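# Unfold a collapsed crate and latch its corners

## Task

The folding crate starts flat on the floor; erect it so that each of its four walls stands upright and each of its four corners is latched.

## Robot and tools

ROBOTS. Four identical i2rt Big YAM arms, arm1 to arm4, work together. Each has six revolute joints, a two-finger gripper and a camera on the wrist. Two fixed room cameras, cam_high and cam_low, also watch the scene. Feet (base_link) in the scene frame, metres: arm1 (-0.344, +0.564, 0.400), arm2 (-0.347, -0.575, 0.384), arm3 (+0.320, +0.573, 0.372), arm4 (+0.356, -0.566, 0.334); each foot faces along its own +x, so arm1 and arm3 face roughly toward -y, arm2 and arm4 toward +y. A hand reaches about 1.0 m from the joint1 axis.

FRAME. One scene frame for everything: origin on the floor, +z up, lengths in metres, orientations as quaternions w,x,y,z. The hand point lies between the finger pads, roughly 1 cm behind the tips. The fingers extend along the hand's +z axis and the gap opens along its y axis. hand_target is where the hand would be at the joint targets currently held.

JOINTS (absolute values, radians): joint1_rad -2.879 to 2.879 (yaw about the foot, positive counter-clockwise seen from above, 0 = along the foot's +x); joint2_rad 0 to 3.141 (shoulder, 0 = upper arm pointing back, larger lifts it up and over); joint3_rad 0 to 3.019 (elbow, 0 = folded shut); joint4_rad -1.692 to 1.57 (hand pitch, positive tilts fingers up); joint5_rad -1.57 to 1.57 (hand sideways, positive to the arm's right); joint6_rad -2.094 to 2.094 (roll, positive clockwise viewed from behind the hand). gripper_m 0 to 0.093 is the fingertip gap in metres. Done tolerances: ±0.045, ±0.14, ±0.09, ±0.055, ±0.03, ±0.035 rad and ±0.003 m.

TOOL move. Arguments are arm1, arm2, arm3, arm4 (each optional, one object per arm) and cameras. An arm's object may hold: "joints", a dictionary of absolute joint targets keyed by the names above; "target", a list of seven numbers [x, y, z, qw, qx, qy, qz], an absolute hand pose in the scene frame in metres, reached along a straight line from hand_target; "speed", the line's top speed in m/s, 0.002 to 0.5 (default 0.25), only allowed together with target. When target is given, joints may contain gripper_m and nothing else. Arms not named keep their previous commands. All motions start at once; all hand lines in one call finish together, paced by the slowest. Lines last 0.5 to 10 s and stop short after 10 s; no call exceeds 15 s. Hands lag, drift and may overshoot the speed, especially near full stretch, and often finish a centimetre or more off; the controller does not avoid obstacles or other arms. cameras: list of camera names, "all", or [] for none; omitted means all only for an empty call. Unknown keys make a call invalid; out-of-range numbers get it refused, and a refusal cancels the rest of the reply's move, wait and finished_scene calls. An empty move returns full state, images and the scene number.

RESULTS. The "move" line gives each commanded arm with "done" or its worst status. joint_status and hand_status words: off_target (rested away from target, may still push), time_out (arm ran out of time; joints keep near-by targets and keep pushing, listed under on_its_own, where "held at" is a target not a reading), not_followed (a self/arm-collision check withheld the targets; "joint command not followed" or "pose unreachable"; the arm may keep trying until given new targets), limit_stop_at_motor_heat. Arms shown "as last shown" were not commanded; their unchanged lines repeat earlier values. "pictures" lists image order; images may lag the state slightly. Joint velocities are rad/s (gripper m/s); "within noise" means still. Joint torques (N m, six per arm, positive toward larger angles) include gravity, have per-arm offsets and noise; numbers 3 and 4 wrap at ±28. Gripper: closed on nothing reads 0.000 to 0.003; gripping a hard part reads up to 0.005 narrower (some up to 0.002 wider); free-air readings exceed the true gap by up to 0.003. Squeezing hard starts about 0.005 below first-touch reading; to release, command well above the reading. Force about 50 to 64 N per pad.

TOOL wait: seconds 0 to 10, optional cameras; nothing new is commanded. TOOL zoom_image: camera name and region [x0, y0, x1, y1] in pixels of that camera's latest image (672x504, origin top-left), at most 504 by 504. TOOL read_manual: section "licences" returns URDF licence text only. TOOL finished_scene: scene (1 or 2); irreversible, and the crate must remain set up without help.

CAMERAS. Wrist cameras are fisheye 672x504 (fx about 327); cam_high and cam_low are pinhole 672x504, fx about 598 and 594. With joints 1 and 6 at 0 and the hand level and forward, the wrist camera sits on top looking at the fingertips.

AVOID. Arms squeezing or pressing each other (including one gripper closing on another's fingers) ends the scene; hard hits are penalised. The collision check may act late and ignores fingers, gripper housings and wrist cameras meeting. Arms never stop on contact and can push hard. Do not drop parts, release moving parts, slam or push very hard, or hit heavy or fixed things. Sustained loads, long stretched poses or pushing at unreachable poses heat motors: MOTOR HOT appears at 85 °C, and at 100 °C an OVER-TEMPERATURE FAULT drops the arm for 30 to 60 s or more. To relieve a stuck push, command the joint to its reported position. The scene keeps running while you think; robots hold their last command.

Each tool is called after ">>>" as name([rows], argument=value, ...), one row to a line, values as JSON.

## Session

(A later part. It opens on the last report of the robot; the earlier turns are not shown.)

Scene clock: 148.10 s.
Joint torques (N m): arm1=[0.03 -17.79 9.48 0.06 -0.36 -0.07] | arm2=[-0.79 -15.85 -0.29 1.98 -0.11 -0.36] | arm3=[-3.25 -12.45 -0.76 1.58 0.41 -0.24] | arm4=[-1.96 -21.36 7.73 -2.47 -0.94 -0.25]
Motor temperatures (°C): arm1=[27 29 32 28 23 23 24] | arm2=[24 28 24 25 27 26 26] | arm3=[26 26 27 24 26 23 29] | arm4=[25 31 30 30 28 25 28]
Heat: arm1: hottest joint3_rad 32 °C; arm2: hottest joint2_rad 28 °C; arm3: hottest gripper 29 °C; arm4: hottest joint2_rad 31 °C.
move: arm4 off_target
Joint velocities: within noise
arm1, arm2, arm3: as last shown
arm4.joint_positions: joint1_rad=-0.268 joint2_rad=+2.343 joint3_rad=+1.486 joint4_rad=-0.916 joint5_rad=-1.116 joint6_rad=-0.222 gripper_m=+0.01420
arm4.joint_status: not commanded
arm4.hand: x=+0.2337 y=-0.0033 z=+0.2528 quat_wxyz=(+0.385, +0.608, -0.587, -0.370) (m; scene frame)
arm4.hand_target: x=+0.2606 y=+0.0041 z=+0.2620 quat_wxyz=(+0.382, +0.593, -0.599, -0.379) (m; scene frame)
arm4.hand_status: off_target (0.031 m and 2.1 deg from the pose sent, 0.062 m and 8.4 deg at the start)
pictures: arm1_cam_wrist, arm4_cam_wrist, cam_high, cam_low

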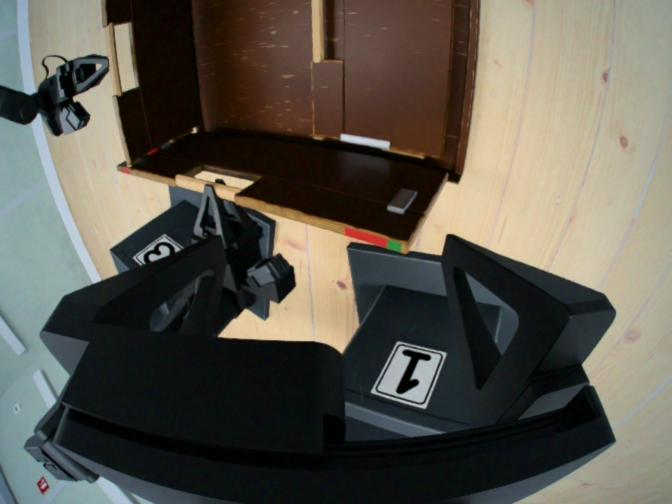

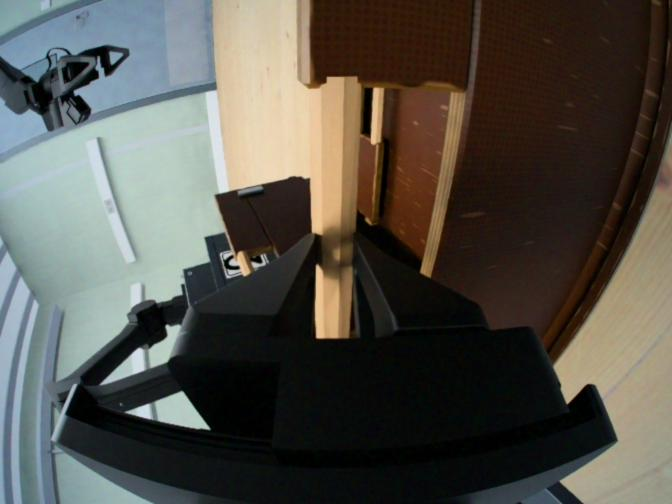

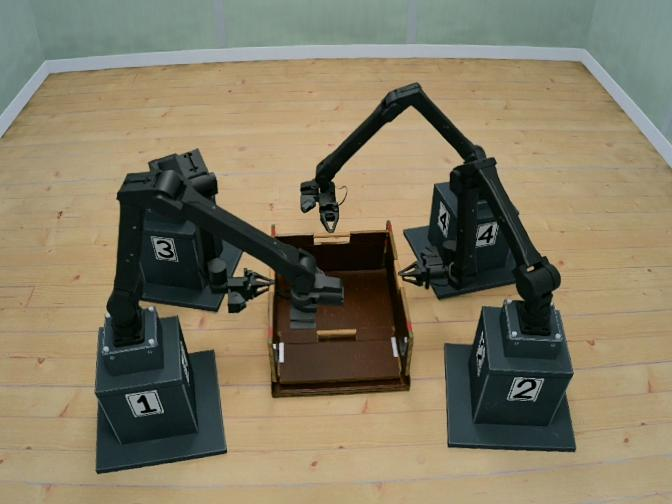

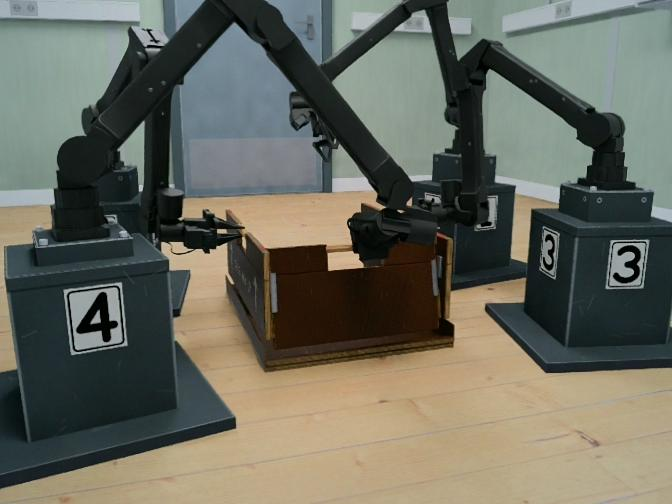

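>>> move(arm4={"target":[0.295,0.006,0.268,0.41,0.576,-0.576,-0.41],"speed":0.08}, cameras=["cam_high","cam_low"])

>>> zoom_image(camera="cam_low", region=[220, 190, 470, 370])

>>> zoom_image(camera="cam_high", region=[257, 207, 427, 337])

Scene clock: 151.10 s.
Joint torques (N m): arm1=[0.38 -18.26 9.73 0.05 -0.32 -0.1] | arm2=[-0.79 -15.85 -0.31 1.96 -0.12 -0.36] | arm3=[-2.32 -12.98 -0.91 1.81 0.4 -0.24] | arm4=[-1.44 -22.36 8.13 -2.89 -0.62 -0.22]
Motor temperatures (°C): arm1=[27 29 32 28 23 23 24] | arm2=[24 28 24 25 27 26 26] | arm3=[26 26 27 24 26 23 29] | arm4=[25 31 30 30 27 25 28]
Heat: arm1: hottest joint3_rad 32 °C; arm2: hottest joint2_rad 28 °C; arm3: hottest gripper 29 °C; arm4: hottest joint2_rad 31 °C.
move: arm4 off_target
Joint velocities: within noise
arm1, arm2, arm3: as last shown
arm4.joint_positions: joint1_rad=-0.343 joint2_rad=+2.423 joint3_rad=+1.587 joint4_rad=-1.189 joint5_rad=-1.196 joint6_rad=-0.481 gripper_m=+0.01403
arm4.joint_status: not commanded
arm4.hand: x=+0.2698 y=-0.0021 z=+0.2562 quat_wxyz=(+0.417, +0.586, -0.567, -0.402) (m; scene frame)
arm4.hand_target: x=+0.2937 y=+0.0061 z=+0.2681 quat_wxyz=(+0.410, +0.576, -0.576, -0.411) (m; scene frame)
arm4.hand_status: off_target (0.029 m and 2.0 deg from the pose sent, 0.064 m and 6.7 deg at the start)
pictures: cam_high, cam_low

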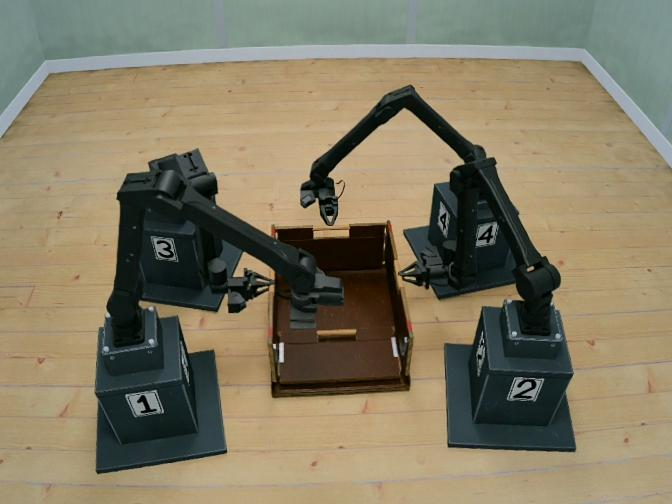

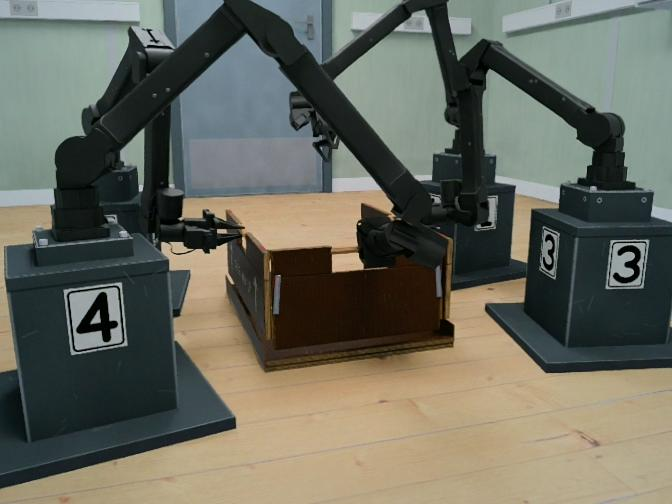

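Scaled by 2.016 from the camera's 672x504 image, which has a finer 960x720 frame.

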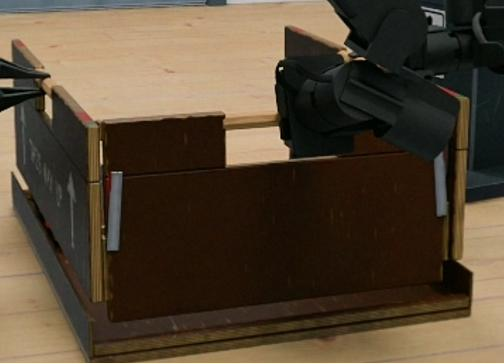

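Scaled by 2.965 from the camera's 672x504 image, which has a finer 960x720 frame.

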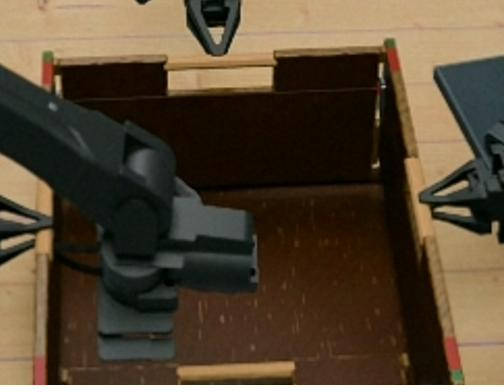

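>>> move(arm4={"target":[0.32,0.008,0.262,0.41,0.576,-0.576,-0.41],"speed":0.08}, cameras=["cam_high","cam_low","arm2_cam_wrist","arm3_cam_wrist","arm4_cam_wrist"])

>>> zoom_image(camera="cam_low", region=[220, 190, 470, 370])

>>> zoom_image(camera="cam_high", region=[257, 207, 427, 337])

Scene clock: 154.33 s.
Joint torques (N m): arm1=[0.15 -18.37 9.66 0.1 -0.33 -0.09] | arm2=[-0.79 -15.91 -0.27 1.96 -0.11 -0.36] | arm3=[-3.6 -12.98 -0.72 1.81 0.38 -0.26] | arm4=[-3.25 -21.66 8.42 -2.7 -0.12 -0.23]
Motor temperatures (°C): arm1=[27 30 32 28 23 23 24] | arm2=[24 28 24 25 27 26 26] | arm3=[26 26 27 24 26 23 29] | arm4=[25 31 30 30 27 25 28]
Heat: arm1: hottest joint3_rad 32 °C; arm2: hottest joint2_rad 28 °C; arm3: hottest gripper 29 °C; arm4: hottest joint2_rad 31 °C.
move: arm4 off_target
Joint velocities: within noise
arm1.joint_positions: joint1_rad=-0.271 joint2_rad=+1.879 joint3_rad=+1.198 joint4_rad=-0.985 joint5_rad=-0.521 joint6_rad=-0.081 gripper_m=+0.09396
arm1.joint_status: not commanded
arm1.hand: x=-0.2993 y=+0.0819 z=+0.4087 quat_wxyz=(-0.167, -0.693, -0.673, -0.197) (m; scene frame)
arm1.hand_target: x=-0.2982 y=+0.0644 z=+0.4176 quat_wxyz=(-0.177, -0.684, -0.682, -0.187) (m; scene frame)
arm1.hand_status: not commanded
arm2, arm3: as last shown
arm2.hand_target: x=-0.0123 y=-0.2426 z=+0.2413 quat_wxyz=(+0.012, +0.016, -0.738, -0.675) (m; scene frame)
arm3.hand_target: x=-0.0353 y=+0.2038 z=+0.2374 quat_wxyz=(-0.687, -0.726, -0.005, -0.005) (m; scene frame)
arm4.joint_positions: joint1_rad=-0.362 joint2_rad=+2.453 joint3_rad=+1.633 joint4_rad=-1.296 joint5_rad=-1.193 joint6_rad=-0.570 gripper_m=+0.01367
arm4.joint_status: not commanded
arm4.hand: x=+0.2803 y=-0.0017 z=+0.2556 quat_wxyz=(+0.426, +0.585, -0.562, -0.402) (m; scene frame)
arm4.hand_target: x=+0.3186 y=+0.0072 z=+0.2622 quat_wxyz=(+0.410, +0.574, -0.576, -0.412) (m; scene frame)
arm4.hand_status: off_target (0.041 m and 2.8 deg from the pose sent, 0.051 m and 2.0 deg at the start)
pictures: arm2_cam_wrist, arm3_cam_wrist, arm4_cam_wrist, cam_high, cam_low

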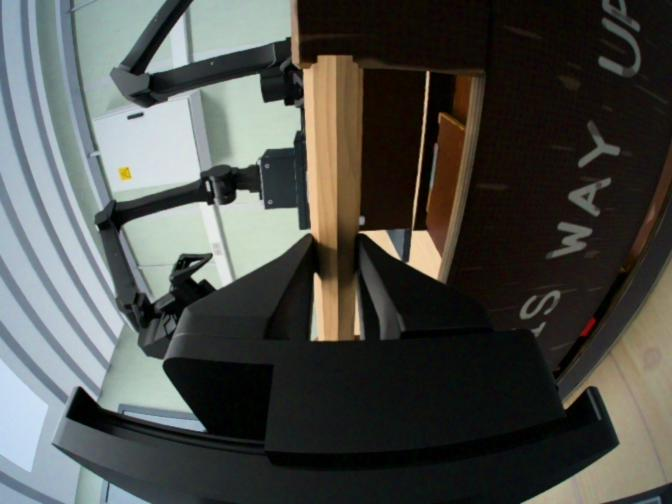

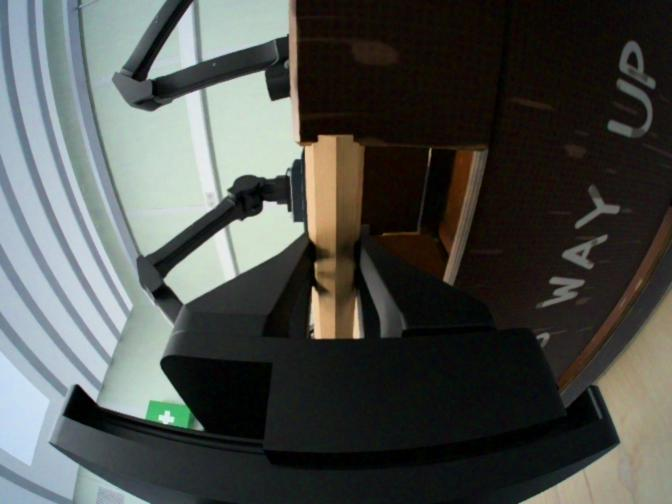

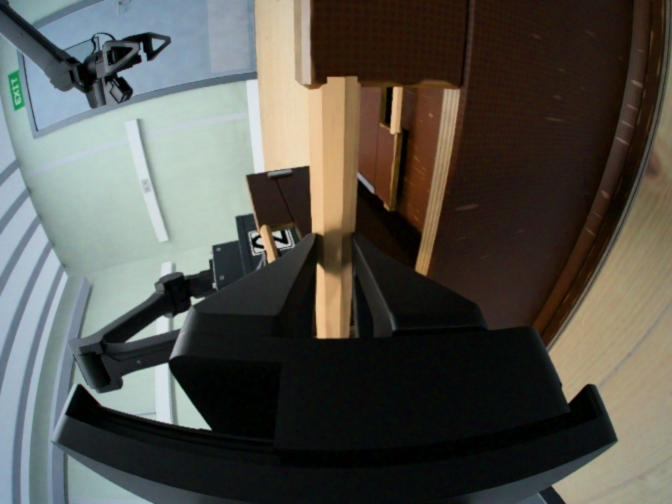

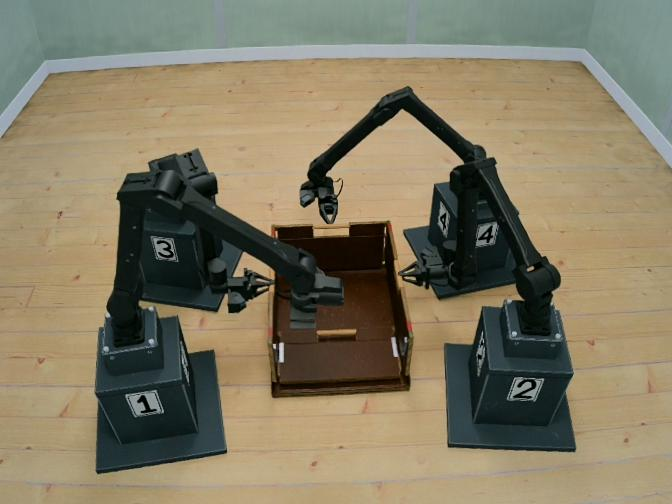

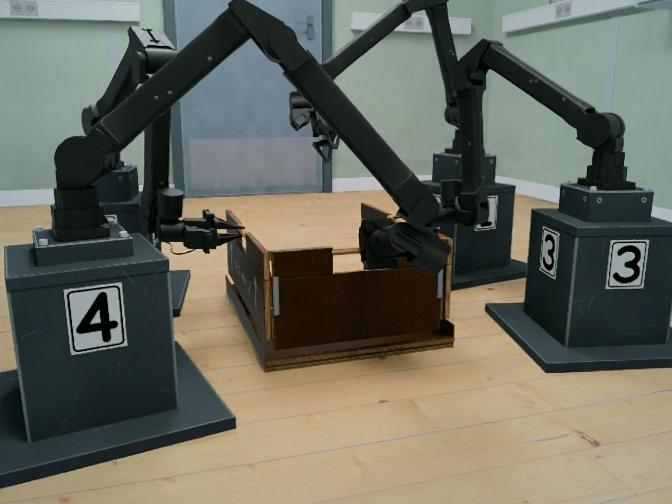

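Scaled by 2.016 from the camera's 672x504 image, which has a finer 960x720 frame.

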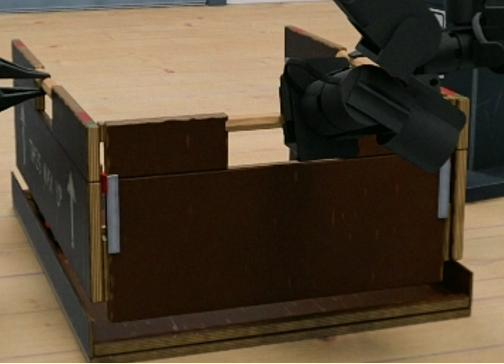

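Scaled by 2.965 from the camera's 672x504 image, which has a finer 960x720 frame.

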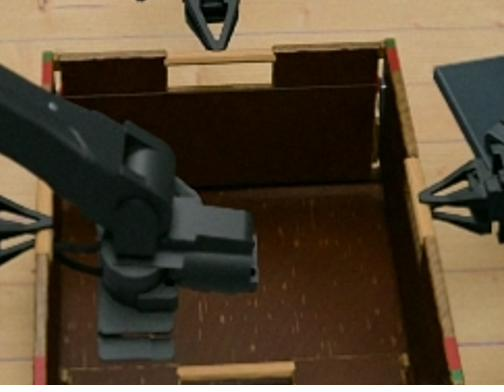

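>>> move(arm2={"target":[-0.014,-0.215,0.241,0,0,0.738,0.675],"speed":0.06}, cameras=["cam_high","cam_low"])

>>> zoom_image(camera="cam_low", region=[220, 190, 470, 370])

>>> zoom_image(camera="cam_high", region=[257, 207, 427, 337])

Scene clock: 157.37 s.
Joint torques (N m): arm1=[0.21 -17.85 9.61 0.14 -0.33 -0.09] | arm2=[4.48 -16.15 1.17 1.21 1.14 -0.06] | arm3=[-3.49 -13.16 -0.83 1.8 0.43 -0.19] | arm4=[-3.25 -21.89 8.5 -2.76 -0.12 -0.25]
Motor temperatures (°C): arm1=[27 30 32 28 23 23 24] | arm2=[24 28 24 25 27 26 26] | arm3=[26 26 27 24 26 23 29] | arm4=[25 31 30 30 27 25 28]
Heat: arm1: hottest joint3_rad 32 °C; arm2: hottest joint2_rad 28 °C; arm3: hottest gripper 29 °C; arm4: hottest joint2_rad 31 °C.
move: arm2 off_target
Joint velocities: within noise
arm1, arm3: as last shown
arm2.joint_positions: joint1_rad=-0.976 joint2_rad=+2.602 joint3_rad=+0.817 joint4_rad=+1.556 joint5_rad=-1.092 joint6_rad=+1.381 gripper_m=+0.01656
arm2.joint_status: not commanded
arm2.hand: x=-0.0107 y=-0.2374 z=+0.2428 quat_wxyz=(+0.001, -0.009, -0.743, -0.669) (m; scene frame)
arm2.hand_target: x=-0.0187 y=-0.2182 z=+0.2409 quat_wxyz=(+0.007, +0.000, -0.744, -0.668) (m; scene frame)
arm2.hand_status: off_target (0.023 m and 1.3 deg from the pose sent, 0.023 m and 2.8 deg at the start; a joint's target at an end of its range on 30 of 30 steps)
arm4.joint_positions: joint1_rad=-0.362 joint2_rad=+2.453 joint3_rad=+1.633 joint4_rad=-1.296 joint5_rad=-1.193 joint6_rad=-0.571 gripper_m=+0.01367
arm4.joint_status: not commanded
arm4.hand: x=+0.2803 y=-0.0017 z=+0.2556 quat_wxyz=(+0.425, +0.585, -0.561, -0.402) (m; scene frame)
arm4.hand_target: x=+0.3186 y=+0.0072 z=+0.2622 quat_wxyz=(+0.410, +0.575, -0.576, -0.412) (m; scene frame)
arm4.hand_status: not commanded
pictures: cam_high, cam_low

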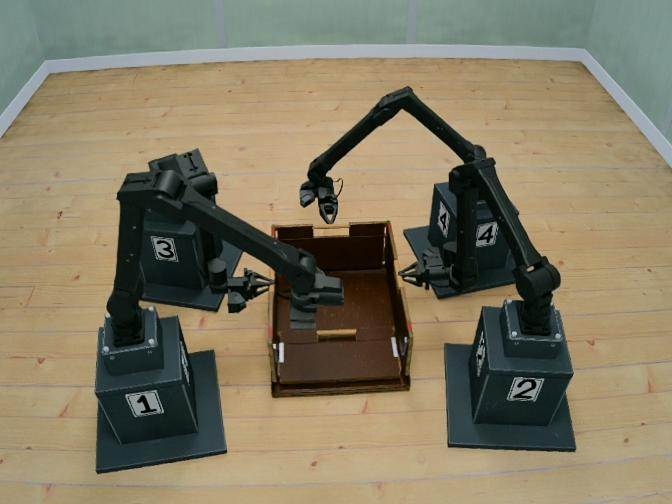

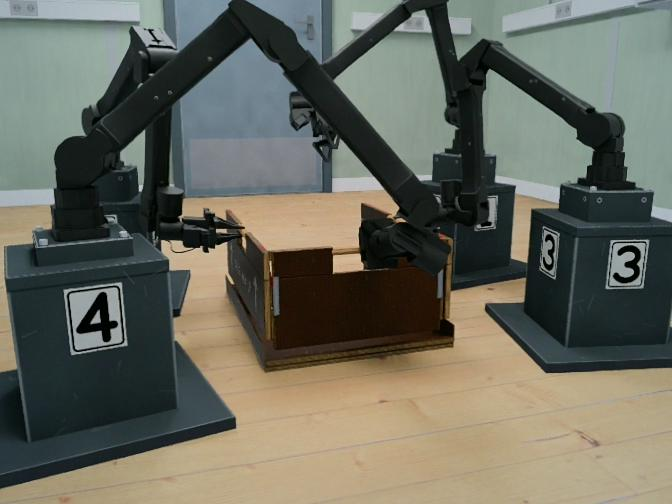

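Scaled by 2.016 from the camera's 672x504 image, which has a finer 960x720 frame.

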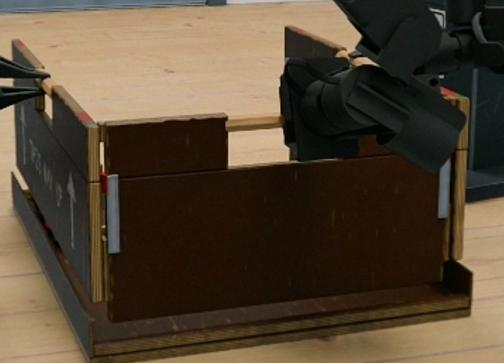

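Scaled by 2.965 from the camera's 672x504 image, which has a finer 960x720 frame.

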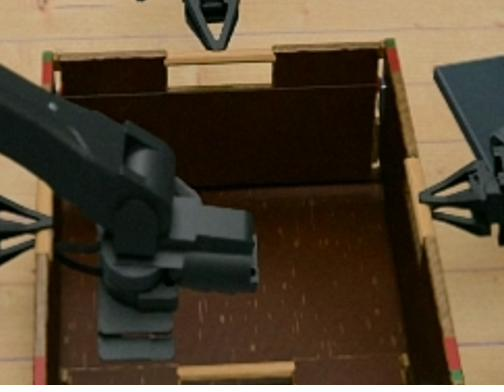

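>>> zoom_image(camera="cam_low", region=[255, 235, 305, 355])

>>> zoom_image(camera="cam_low", region=[410, 220, 470, 350])

>>> zoom_image(camera="cam_high", region=[370, 210, 410, 290])

>>> zoom_image(camera="cam_high", region=[260, 210, 300, 290])

Scaled by 4.200 from the camera's 672x504 image, which has a finer 960x720 frame.

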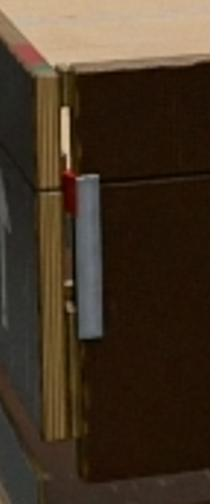

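Scaled by 3.877 from the camera's 672x504 image, which has a finer 960x720 frame.

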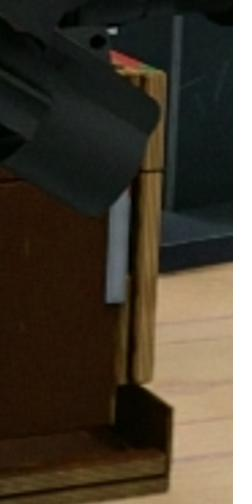

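Scaled by 6.300 from the camera's 672x504 image, which has a finer 960x720 frame.

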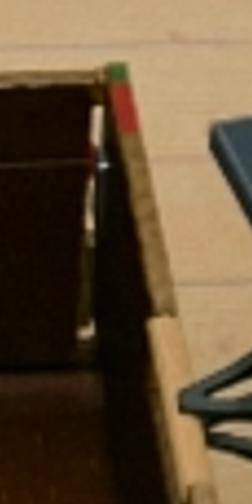

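Scaled by 6.300 from the camera's 672x504 image, which has a finer 960x720 frame.

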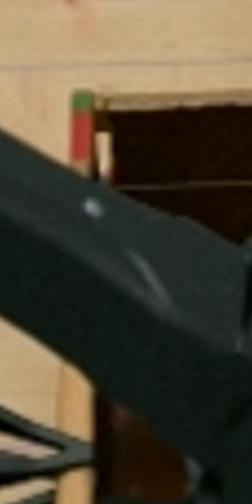

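>>> move(arm4={"target":[0.25,0.006,0.258,0.41,0.576,-0.576,-0.41],"speed":0.06}, cameras=["cam_high","cam_low"])

>>> zoom_image(camera="cam_high", region=[257, 207, 427, 337])

Scene clock: 162.33 s.
Joint torques (N m): arm1=[0.62 -17.85 9.62 0.13 -0.37 -0.08] | arm2=[4.48 -16.15 1.17 1.21 1.15 -0.06] | arm3=[-3.14 -12.98 -0.69 1.74 0.36 -0.26] | arm4=[4.72 -21.66 6.95 0.76 -0.79 0.46]
Motor temperatures (°C): arm1=[27 30 32 28 23 23 24] | arm2=[24 28 24 25 28 26 26] | arm3=[26 26 27 24 26 23 29] | arm4=[25 31 30 30 27 25 28]
Heat: arm1: hottest joint3_rad 32 °C; arm2: hottest joint2_rad 28 °C; arm3: hottest gripper 29 °C; arm4: hottest joint2_rad 31 °C.
move: arm4 off_target
Joint velocities: within noise
arm1, arm2, arm3: as last shown
arm2.hand_target: x=-0.0187 y=-0.2182 z=+0.2409 quat_wxyz=(+0.007, +0.001, -0.744, -0.668) (m; scene frame)
arm3.hand_target: x=-0.0352 y=+0.2037 z=+0.2374 quat_wxyz=(-0.687, -0.726, -0.005, -0.006) (m; scene frame)
arm4.joint_positions: joint1_rad=-0.358 joint2_rad=+2.394 joint3_rad=+1.527 joint4_rad=-1.055 joint5_rad=-1.214 joint6_rad=-0.364 gripper_m=+0.01367
arm4.joint_status: not commanded
arm4.hand: x=+0.2773 y=-0.0013 z=+0.2553 quat_wxyz=(+0.407, +0.567, -0.585, -0.413) (m; scene frame)
arm4.hand_target: x=+0.2567 y=+0.0049 z=+0.2583 quat_wxyz=(+0.409, +0.575, -0.578, -0.410) (m; scene frame)
arm4.hand_status: off_target (0.028 m and 1.6 deg from the pose sent, 0.031 m and 2.8 deg at the start)
pictures: cam_high, cam_low

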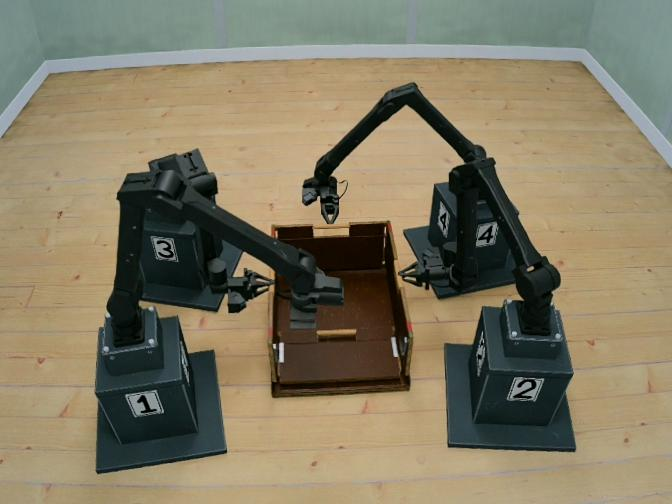

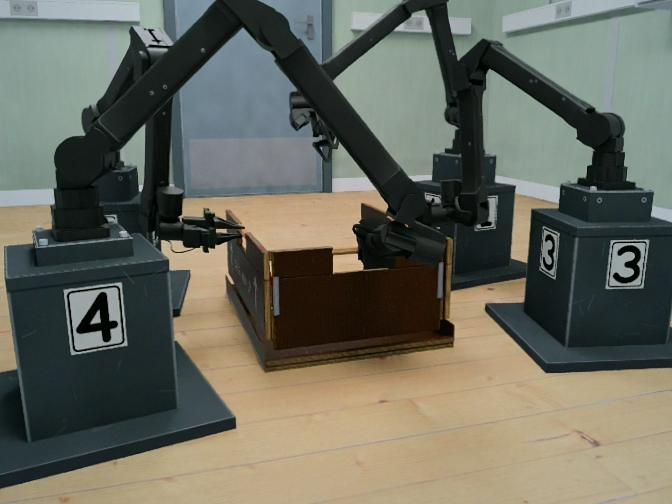

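Scaled by 2.965 from the camera's 672x504 image, which has a finer 960x720 frame.

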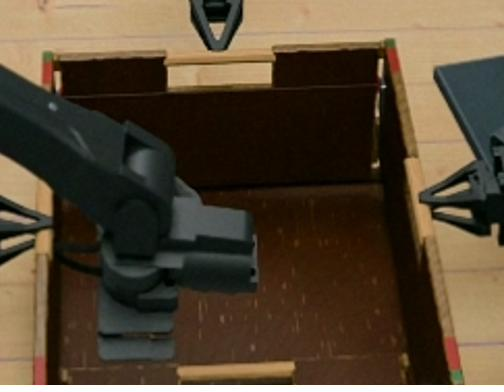

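>>> move(arm4={"target":[0.276,0.003,0.256,0.41,0.576,-0.576,-0.41],"speed":0.1}, arm2={"target":[-0.012,-0.24,0.2415,0.007,0,-0.744,-0.668],"speed":0.06}, arm1={"target":[-0.015,0.0,0.22,-0.153,0.69,0.69,-0.153],"speed":0.25,"joints":{"gripper_m":0.05}}, cameras=["arm1_cam_wrist"])

>>> move(arm4={"joints":{"gripper_m":0.06}})

>>> move(arm4={"target":[0.38,0.0,0.36,0.38,0.596,-0.596,-0.38],"speed":0.2}, cameras=["arm1_cam_wrist","cam_low","cam_high"])

Scene clock: 168.57 s.
Joint torques (N m): arm1=[-0.73 -25.7 9.77 -0.4 0.56 0.28] | arm2=[-0.26 -16.62 0.28 0.83 -0.01 -0.35] | arm3=[-3.31 -13.1 -0.77 1.76 0.39 -0.22] | arm4=[2.08 -20.13 8.61 -1.81 -0.62 -0.12]
Motor temperatures (°C): arm1=[27 30 33 28 23 23 24] | arm2=[24 28 24 25 28 26 26] | arm3=[26 26 27 24 26 23 29] | arm4=[25 32 30 30 27 25 28]
Heat: arm1: hottest joint3_rad 33 °C; arm2: hottest joint2_rad 28 °C; arm3: hottest gripper 29 °C; arm4: hottest joint2_rad 32 °C.
move: arm1 off_target; arm2 done; arm4 done
Joint velocities: within noise
arm1.joint_positions: joint1_rad=+0.439 joint2_rad=+2.620 joint3_rad=+2.026 joint4_rad=-1.250 joint5_rad=+0.347 joint6_rad=+0.644 gripper_m=+0.05006
arm1.joint_status: all done
arm1.hand: x=-0.0218 y=+0.0120 z=+0.2189 quat_wxyz=(+0.159, -0.681, -0.699, +0.153) (m; scene frame)
arm1.hand_target: x=-0.0172 y=+0.0006 z=+0.2191 quat_wxyz=(+0.149, -0.689, -0.692, +0.156) (m; scene frame)
arm1.hand_status: off_target (0.014 m and 1.6 deg from the pose sent, 0.351 m and 54.9 deg at the start)
arm2.joint_positions: joint1_rad=-0.982 joint2_rad=+2.602 joint3_rad=+0.826 joint4_rad=+1.549 joint5_rad=-1.121 joint6_rad=+1.378 gripper_m=+0.01656
arm2.joint_status: not commanded
arm2.hand: x=-0.0104 y=-0.2379 z=+0.2433 quat_wxyz=(+0.008, +0.000, -0.741, -0.672) (m; scene frame)
arm2.hand_target: x=-0.0085 y=-0.2383 z=+0.2422 quat_wxyz=(+0.004, +0.002, -0.743, -0.670) (m; scene frame)
arm2.hand_status: done (0.003 m and 0.6 deg from the pose sent, 0.003 m and 1.2 deg at the start; a joint's target at an end of its range on 7 of 90 steps)
arm3: as last shown
arm4.joint_positions: joint1_rad=-0.358 joint2_rad=+2.398 joint3_rad=+1.540 joint4_rad=-1.091 joint5_rad=-1.208 joint6_rad=-0.406 gripper_m=+0.01367
arm4.joint_status: not commanded
arm4.hand: x=+0.2775 y=-0.0021 z=+0.2561 quat_wxyz=(+0.406, +0.574, -0.579, -0.413) (m; scene frame)
arm4.hand_target: x=+0.2762 y=+0.0041 z=+0.2560 quat_wxyz=(+0.407, +0.577, -0.576, -0.412) (m; scene frame)
arm4.hand_status: done (0.005 m and 0.6 deg from the pose sent, 0.005 m and 1.6 deg at the start)
pictures: arm1_cam_wrist

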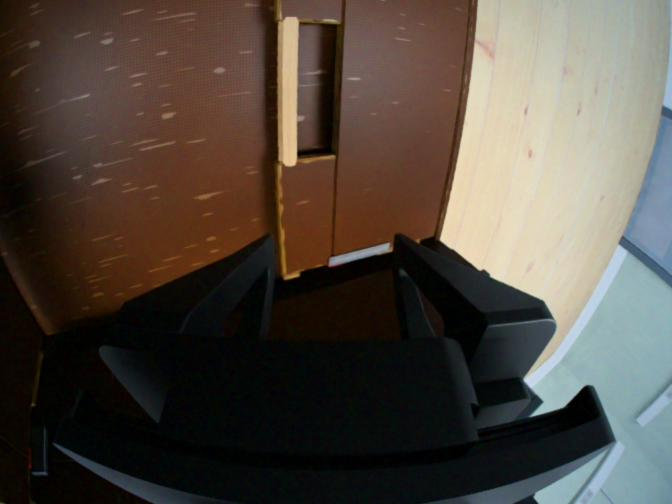

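Scene clock: 169.27 s.
Joint torques (N m): arm1=[0.38 -25.99 9.7 -0.29 0.52 0.22] | arm2=[-0.26 -16.67 0.29 0.83 0 -0.34] | arm3=[-3.02 -13.22 -0.76 1.78 0.42 -0.19] | arm4=[2.02 -20.19 8.54 -1.22 -0.63 -0.12]
Motor temperatures (°C): arm1=[27 30 33 28 23 23 24] | arm2=[24 28 24 25 28 26 26] | arm3=[26 26 27 24 26 23 29] | arm4=[25 32 30 30 27 25 28]
Heat: arm1: hottest joint3_rad 33 °C; arm2: hottest joint2_rad 28 °C; arm3: hottest gripper 29 °C; arm4: hottest joint2_rad 32 °C.
move: arm4 done
Joint velocities: within noise
arm1, arm2, arm3: as last shown
arm4.joint_positions: joint1_rad=-0.348 joint2_rad=+2.398 joint3_rad=+1.540 joint4_rad=-1.106 joint5_rad=-1.208 joint6_rad=-0.401 gripper_m=+0.05987
arm4.joint_status: all done
arm4.hand: x=+0.2712 y=-0.0048 z=+0.2569 quat_wxyz=(+0.414, +0.572, -0.580, -0.406) (m; scene frame)
arm4.hand_target: x=+0.2702 y=+0.0029 z=+0.2560 quat_wxyz=(+0.411, +0.578, -0.575, -0.408) (m; scene frame)
arm4.hand_status: not commanded
pictures: none

Scene clock: 171.07 s.
Joint torques (N m): arm1=[-0.21 -26.11 9.81 -0.36 0.51 0.24] | arm2=[-0.32 -16.67 0.29 0.87 0 -0.34] | arm3=[-2.67 -12.81 -0.75 1.73 0.42 -0.22] | arm4=[1.55 -20.25 10.76 -1.73 -0.42 -0.25]
Motor temperatures (°C): arm1=[27 30 33 28 23 23 24] | arm2=[24 28 24 25 28 26 26] | arm3=[26 26 27 24 26 23 29] | arm4=[25 32 30 30 27 25 28]
Heat: arm1: hottest joint3_rad 33 °C; arm2: hottest joint2_rad 28 °C; arm3: hottest gripper 29 °C; arm4: hottest joint2_rad 32 °C.
move: arm4 off_target
Joint velocities: within noise
arm1, arm2: as last shown
arm3.joint_positions: joint1_rad=-0.824 joint2_rad=+2.575 joint3_rad=+0.924 joint4_rad=+1.583 joint5_rad=-1.091 joint6_rad=+1.484 gripper_m=+0.01643
arm3.joint_status: not commanded
arm3.hand: x=-0.0336 y=+0.1866 z=+0.2557 quat_wxyz=(-0.696, -0.717, -0.027, -0.010) (m; scene frame)
arm3.hand_target: x=-0.0352 y=+0.2037 z=+0.2374 quat_wxyz=(-0.687, -0.726, -0.005, -0.006) (m; scene frame)
arm3.hand_status: not commanded
arm4.joint_positions: joint1_rad=-0.520 joint2_rad=+2.266 joint3_rad=+1.644 joint4_rad=-1.545 joint5_rad=-1.049 joint6_rad=-0.630 gripper_m=+0.05996
arm4.joint_status: not commanded
arm4.hand: x=+0.3775 y=-0.0093 z=+0.3565 quat_wxyz=(+0.390, +0.584, -0.604, -0.377) (m; scene frame)
arm4.hand_target: x=+0.3805 y=+0.0015 z=+0.3599 quat_wxyz=(+0.380, +0.596, -0.596, -0.382) (m; scene frame)
arm4.hand_status: off_target (0.010 m and 2.1 deg from the pose sent, 0.150 m and 5.9 deg at the start)
pictures: arm1_cam_wrist, cam_high, cam_low

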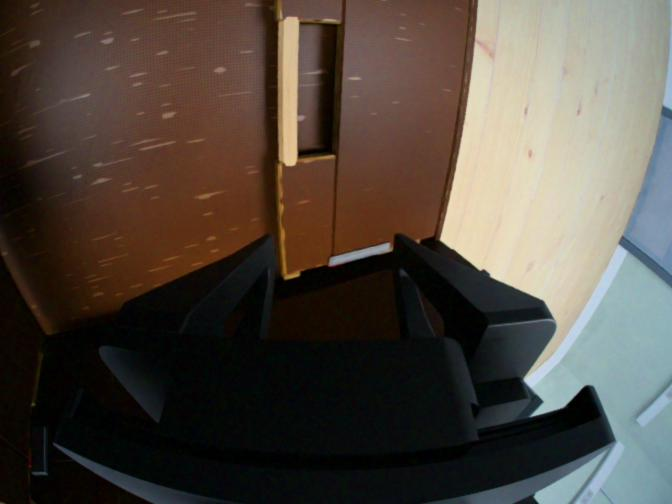

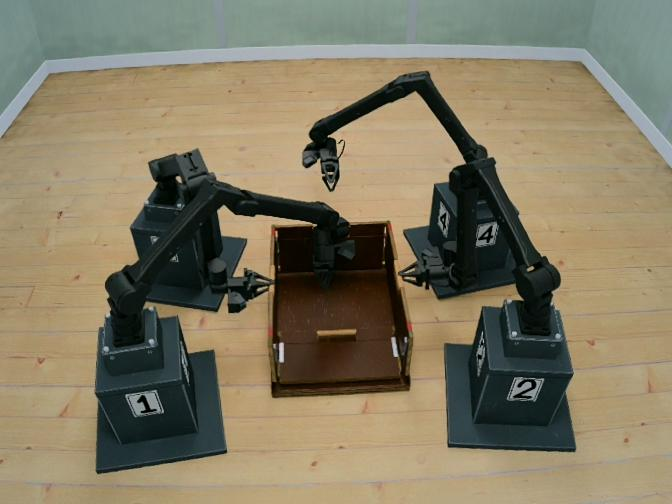

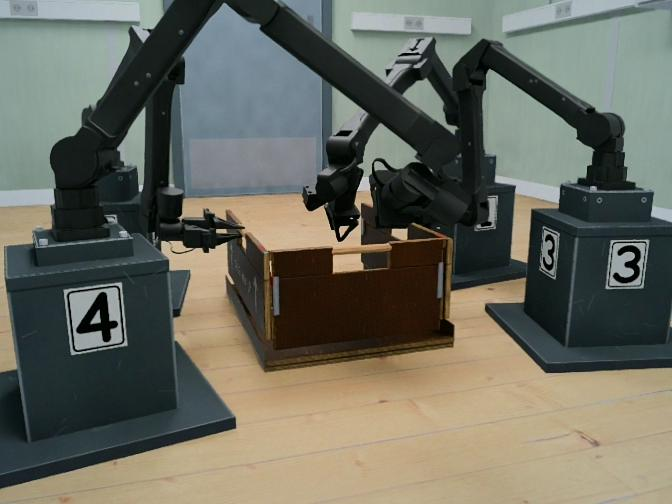

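>>> move(arm1={"target":[-0.038,-0.03,0.084,-0.153,0.69,0.69,-0.153],"speed":0.15}, cameras=["arm1_cam_wrist"])

Scene clock: 178.83 s.
Joint torques (N m): arm1=[-1.14 -27.34 9.61 -0.43 0.5 0] | arm2=[-0.26 -16.73 0.29 0.83 -0.01 -0.34] | arm3=[-3.08 -12.45 -0.77 1.73 0.41 -0.24] | arm4=[1.85 -20.25 10.76 -1.7 -0.42 -0.22]
Motor temperatures (°C): arm1=[27 31 34 28 23 23 24] | arm2=[24 28 24 25 28 26 26] | arm3=[26 26 27 24 26 23 29] | arm4=[25 32 30 30 27 25 28]
Heat: arm1: hottest joint3_rad 34 °C; arm2: hottest joint2_rad 28 °C; arm3: hottest gripper 29 °C; arm4: hottest joint2_rad 32 °C.
move: arm1 off_target
Joint velocities: within noise
arm1.joint_positions: joint1_rad=+0.395 joint2_rad=+2.950 joint3_rad=+2.322 joint4_rad=-1.206 joint5_rad=+0.353 joint6_rad=+0.629 gripper_m=+0.05006
arm1.joint_status: not commanded
arm1.hand: x=-0.0386 y=-0.0179 z=+0.0840 quat_wxyz=(+0.158, -0.691, -0.689, +0.152) (m; scene frame)
arm1.hand_target: x=-0.0382 y=-0.0293 z=+0.0842 quat_wxyz=(+0.151, -0.691, -0.690, +0.153) (m; scene frame)
arm1.hand_status: off_target (0.012 m and 0.6 deg from the pose sent, 0.142 m and 1.6 deg at the start)
arm2, arm3: as last shown
arm4.joint_positions: joint1_rad=-0.529 joint2_rad=+2.266 joint3_rad=+1.644 joint4_rad=-1.545 joint5_rad=-1.049 joint6_rad=-0.630 gripper_m=+0.05996
arm4.joint_status: not commanded
arm4.hand: x=+0.3826 y=-0.0096 z=+0.3565 quat_wxyz=(+0.388, +0.581, -0.607, -0.378) (m; scene frame)
arm4.hand_target: x=+0.3858 y=+0.0013 z=+0.3599 quat_wxyz=(+0.378, +0.593, -0.599, -0.384) (m; scene frame)
arm4.hand_status: not commanded
pictures: arm1_cam_wrist

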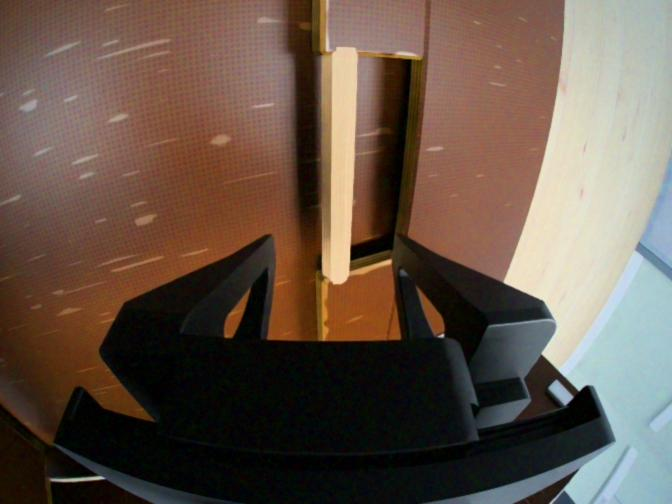

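>>> move(arm1={"target":[-0.0585,-0.039,0.038,-0.153,0.69,0.69,-0.153],"speed":0.1}, cameras=["arm1_cam_wrist"])

Scene clock: 181.40 s.
Joint torques (N m): arm1=[-1.85 -27.34 9.7 -0.29 0.49 -0.01] | arm2=[-0.32 -16.67 0.29 0.84 0 -0.34] | arm3=[-3.31 -12.57 -0.72 1.83 0.39 -0.2] | arm4=[1.85 -20.25 10.76 -1.7 -0.42 -0.23]
Motor temperatures (°C): arm1=[27 31 34 27 23 23 24] | arm2=[24 28 24 25 28 26 26] | arm3=[26 27 27 24 26 23 29] | arm4=[25 32 31 30 27 25 27]
Heat: arm1: hottest joint3_rad 34 °C; arm2: hottest joint2_rad 28 °C; arm3: hottest gripper 29 °C; arm4: hottest joint2_rad 32 °C.
move: arm1 off_target
Joint velocities: within noise
arm1.joint_positions: joint1_rad=+0.363 joint2_rad=+3.070 joint3_rad=+2.434 joint4_rad=-1.190 joint5_rad=+0.361 joint6_rad=+0.597 gripper_m=+0.05006
arm1.joint_status: not commanded
arm1.hand: x=-0.0598 y=-0.0268 z=+0.0358 quat_wxyz=(+0.160, -0.691, -0.688, +0.151) (m; scene frame)
arm1.hand_target: x=-0.0585 y=-0.0381 z=+0.0381 quat_wxyz=(+0.152, -0.690, -0.691, +0.153) (m; scene frame)
arm1.hand_status: off_target (0.012 m and 0.8 deg from the pose sent, 0.054 m and 0.6 deg at the start)
arm2, arm3, arm4: as last shown
pictures: arm1_cam_wrist

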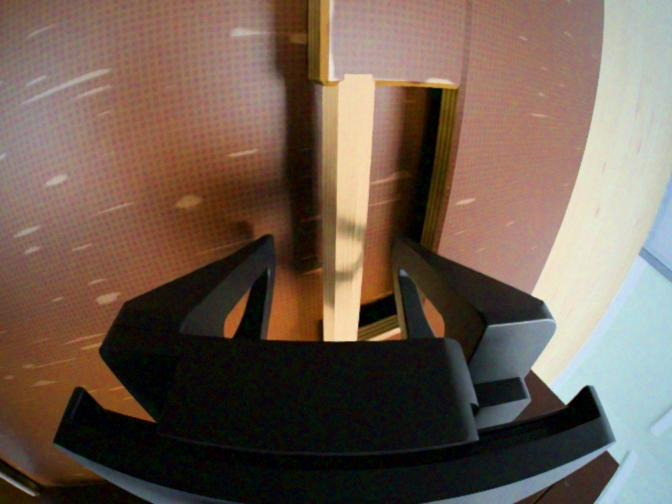

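>>> move(arm1={"target":[-0.066,-0.039,0.026,-0.153,0.69,0.69,-0.153],"speed":0.1})

>>> move(arm1={"joints":{"gripper_m":0.005}}, cameras=["arm1_cam_wrist","cam_high"])

Scene clock: 183.70 s.
Joint torques (N m): arm1=[-1.26 -27.05 9.65 0.25 0.54 -0.01] | arm2=[-0.32 -16.62 0.29 0.84 0 -0.34] | arm3=[-3.02 -12.81 -0.77 1.73 0.45 -0.22] | arm4=[1.85 -20.25 10.76 -1.7 -0.42 -0.22]
Motor temperatures (°C): arm1=[27 31 34 27 23 23 24] | arm2=[24 28 24 25 28 26 26] | arm3=[26 27 27 24 26 23 29] | arm4=[25 32 31 30 27 25 27]
Heat: arm1: hottest joint3_rad 34 °C; arm2: hottest joint2_rad 28 °C; arm3: hottest gripper 29 °C; arm4: hottest joint2_rad 32 °C.
move: arm1 off_target
Joint velocities: within noise
arm1.joint_positions: joint1_rad=+0.356 joint2_rad=+3.088 joint3_rad=+2.444 joint4_rad=-1.190 joint5_rad=+0.362 joint6_rad=+0.588 gripper_m=+0.05006
arm1.joint_status: not commanded
arm1.hand: x=-0.0663 y=-0.0244 z=+0.0267 quat_wxyz=(+0.166, -0.689, -0.689, +0.150) (m; scene frame)
arm1.hand_target: x=-0.0656 y=-0.0381 z=+0.0261 quat_wxyz=(+0.152, -0.690, -0.691, +0.153) (m; scene frame)
arm1.hand_status: off_target (0.015 m and 1.5 deg from the pose sent, 0.017 m and 0.8 deg at the start)
arm2, arm3, arm4: as last shown
pictures: none

Scene clock: 184.33 s.
Joint torques (N m): arm1=[-0.67 -26.81 9.42 0.2 0.47 0] | arm2=[-0.26 -16.62 0.29 0.85 0 -0.34] | arm3=[-3.14 -12.45 -0.68 1.83 0.39 -0.24] | arm4=[1.9 -20.25 10.76 -1.7 -0.43 -0.23]
Motor temperatures (°C): arm1=[27 31 34 27 23 23 25] | arm2=[24 28 24 25 28 26 26] | arm3=[26 27 27 24 26 23 29] | arm4=[25 32 31 30 27 25 27]
Heat: arm1: hottest joint3_rad 34 °C; arm2: hottest joint2_rad 28 °C; arm3: hottest gripper 29 °C; arm4: hottest joint2_rad 32 °C.
move: arm1 off_target
Joint velocities: within noise
arm1.joint_positions: joint1_rad=+0.355 joint2_rad=+3.088 joint3_rad=+2.444 joint4_rad=-1.193 joint5_rad=+0.364 joint6_rad=+0.597 gripper_m=+0.01665
arm1.joint_status: gripper_m off_target (ended at +0.01668, target +0.00500)
arm1.hand: x=-0.0677 y=-0.0244 z=+0.0269 quat_wxyz=(+0.167, -0.692, -0.686, +0.151) (m; scene frame)
arm1.hand_target: x=-0.0663 y=-0.0377 z=+0.0262 quat_wxyz=(+0.153, -0.693, -0.688, +0.153) (m; scene frame)
arm1.hand_status: not commanded
arm2, arm3, arm4: as last shown
pictures: arm1_cam_wrist, cam_high

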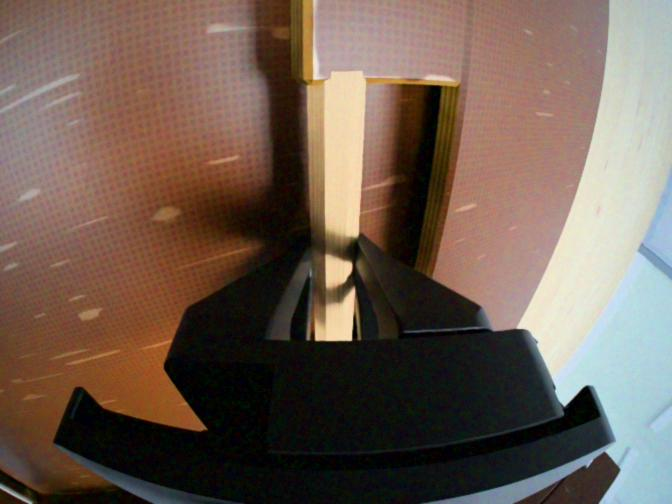

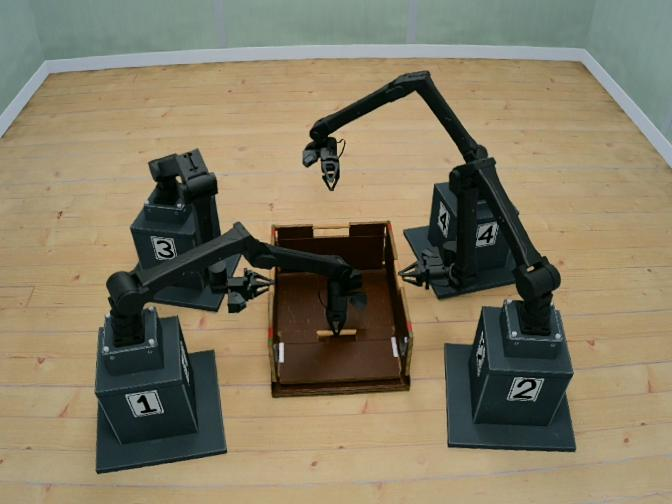

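>>> move(arm1={"target":[-0.078,-0.036,0.122,-0.031,0.7064,0.7064,-0.031],"speed":0.1}, cameras=["cam_high"])

>>> move(arm1={"target":[-0.118,-0.036,0.198,0.092,0.701,0.701,0.092],"speed":0.12}, cameras=["cam_high","cam_low"])

Scene clock: 190.57 s.
Joint torques (N m): arm1=[-1.03 -30.8 5.35 0.24 0.17 -0.1] | arm2=[-0.26 -16.67 0.28 0.85 -0.01 -0.35] | arm3=[-3.14 -12.75 -0.83 1.81 0.41 -0.23] | arm4=[1.85 -20.25 10.76 -1.7 -0.43 -0.23]
Motor temperatures (°C): arm1=[27 32 34 27 23 23 25] | arm2=[24 28 24 25 27 26 26] | arm3=[26 27 27 24 26 23 29] | arm4=[25 33 31 30 27 25 27]
Heat: arm1: hottest joint3_rad 34 °C; arm2: hottest joint2_rad 28 °C; arm3: hottest gripper 29 °C; arm4: hottest joint2_rad 33 °C.
move: arm1 off_target
Joint velocities: within noise
arm1.joint_positions: joint1_rad=+0.263 joint2_rad=+2.731 joint3_rad=+1.928 joint4_rad=-0.835 joint5_rad=+0.073 joint6_rad=+0.460 gripper_m=+0.01661
arm1.joint_status: not commanded
arm1.hand: x=-0.0785 y=-0.0246 z=+0.0996 quat_wxyz=(+0.043, -0.710, -0.702, +0.028) (m; scene frame)
arm1.hand_target: x=-0.0779 y=-0.0374 z=+0.1220 quat_wxyz=(+0.030, -0.707, -0.706, +0.031) (m; scene frame)
arm1.hand_status: off_target (0.025 m and 1.6 deg from the pose sent, 0.096 m and 21.0 deg at the start)
arm2, arm3, arm4: as last shown
pictures: cam_high

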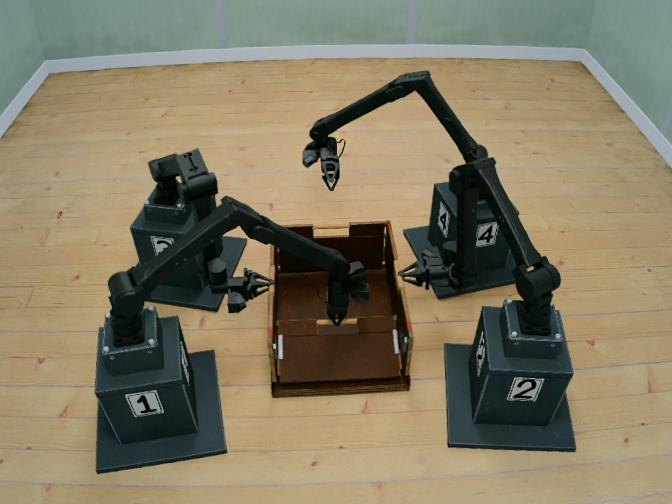

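Scene clock: 192.70 s.
Joint torques (N m): arm1=[-1.44 -30.27 5.08 0.23 0.16 -0.04] | arm2=[-0.32 -16.62 0.28 0.85 -0.01 -0.34] | arm3=[-3.14 -12.92 -0.85 1.81 0.42 -0.18] | arm4=[1.85 -20.31 10.76 -1.7 -0.43 -0.22]
Motor temperatures (°C): arm1=[27 32 34 27 23 23 25] | arm2=[24 28 24 25 27 26 26] | arm3=[26 27 27 24 26 23 29] | arm4=[25 33 31 30 27 25 27]
Heat: arm1: hottest joint3_rad 34 °C; arm2: hottest joint2_rad 28 °C; arm3: hottest gripper 29 °C; arm4: hottest joint2_rad 33 °C.
move: arm1 off_target
Joint velocities: within noise
arm1.joint_positions: joint1_rad=+0.114 joint2_rad=+2.515 joint3_rad=+1.658 joint4_rad=-0.673 joint5_rad=-0.262 joint6_rad=+0.315 gripper_m=+0.01661
arm1.joint_status: not commanded
arm1.hand: x=-0.1179 y=-0.0245 z=+0.1693 quat_wxyz=(-0.078, -0.705, -0.698, -0.102) (m; scene frame)
arm1.hand_target: x=-0.1202 y=-0.0372 z=+0.1970 quat_wxyz=(-0.092, -0.702, -0.700, -0.093) (m; scene frame)
arm1.hand_status: off_target (0.031 m and 2.1 deg from the pose sent, 0.107 m and 20.7 deg at the start)
arm2.joint_positions: joint1_rad=-0.982 joint2_rad=+2.602 joint3_rad=+0.826 joint4_rad=+1.549 joint5_rad=-1.121 joint6_rad=+1.378 gripper_m=+0.01656
arm2.joint_status: not commanded
arm2.hand: x=-0.0104 y=-0.2379 z=+0.2433 quat_wxyz=(+0.008, +0.000, -0.741, -0.672) (m; scene frame)
arm2.hand_target: x=-0.0085 y=-0.2383 z=+0.2422 quat_wxyz=(+0.004, +0.002, -0.743, -0.670) (m; scene frame)
arm2.hand_status: not commanded
arm3, arm4: as last shown
pictures: cam_high, cam_low

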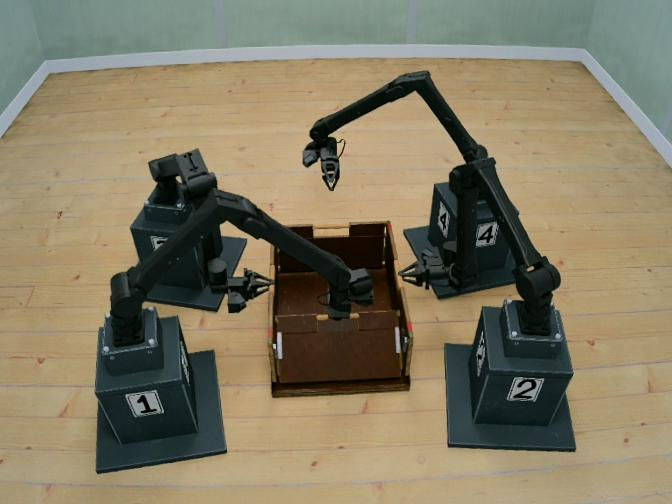

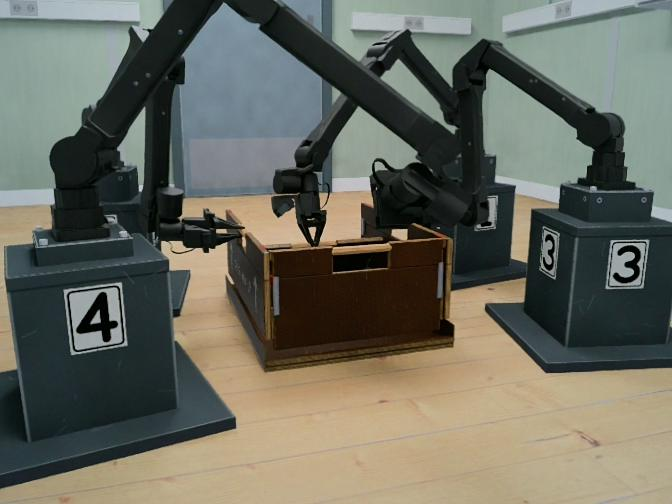

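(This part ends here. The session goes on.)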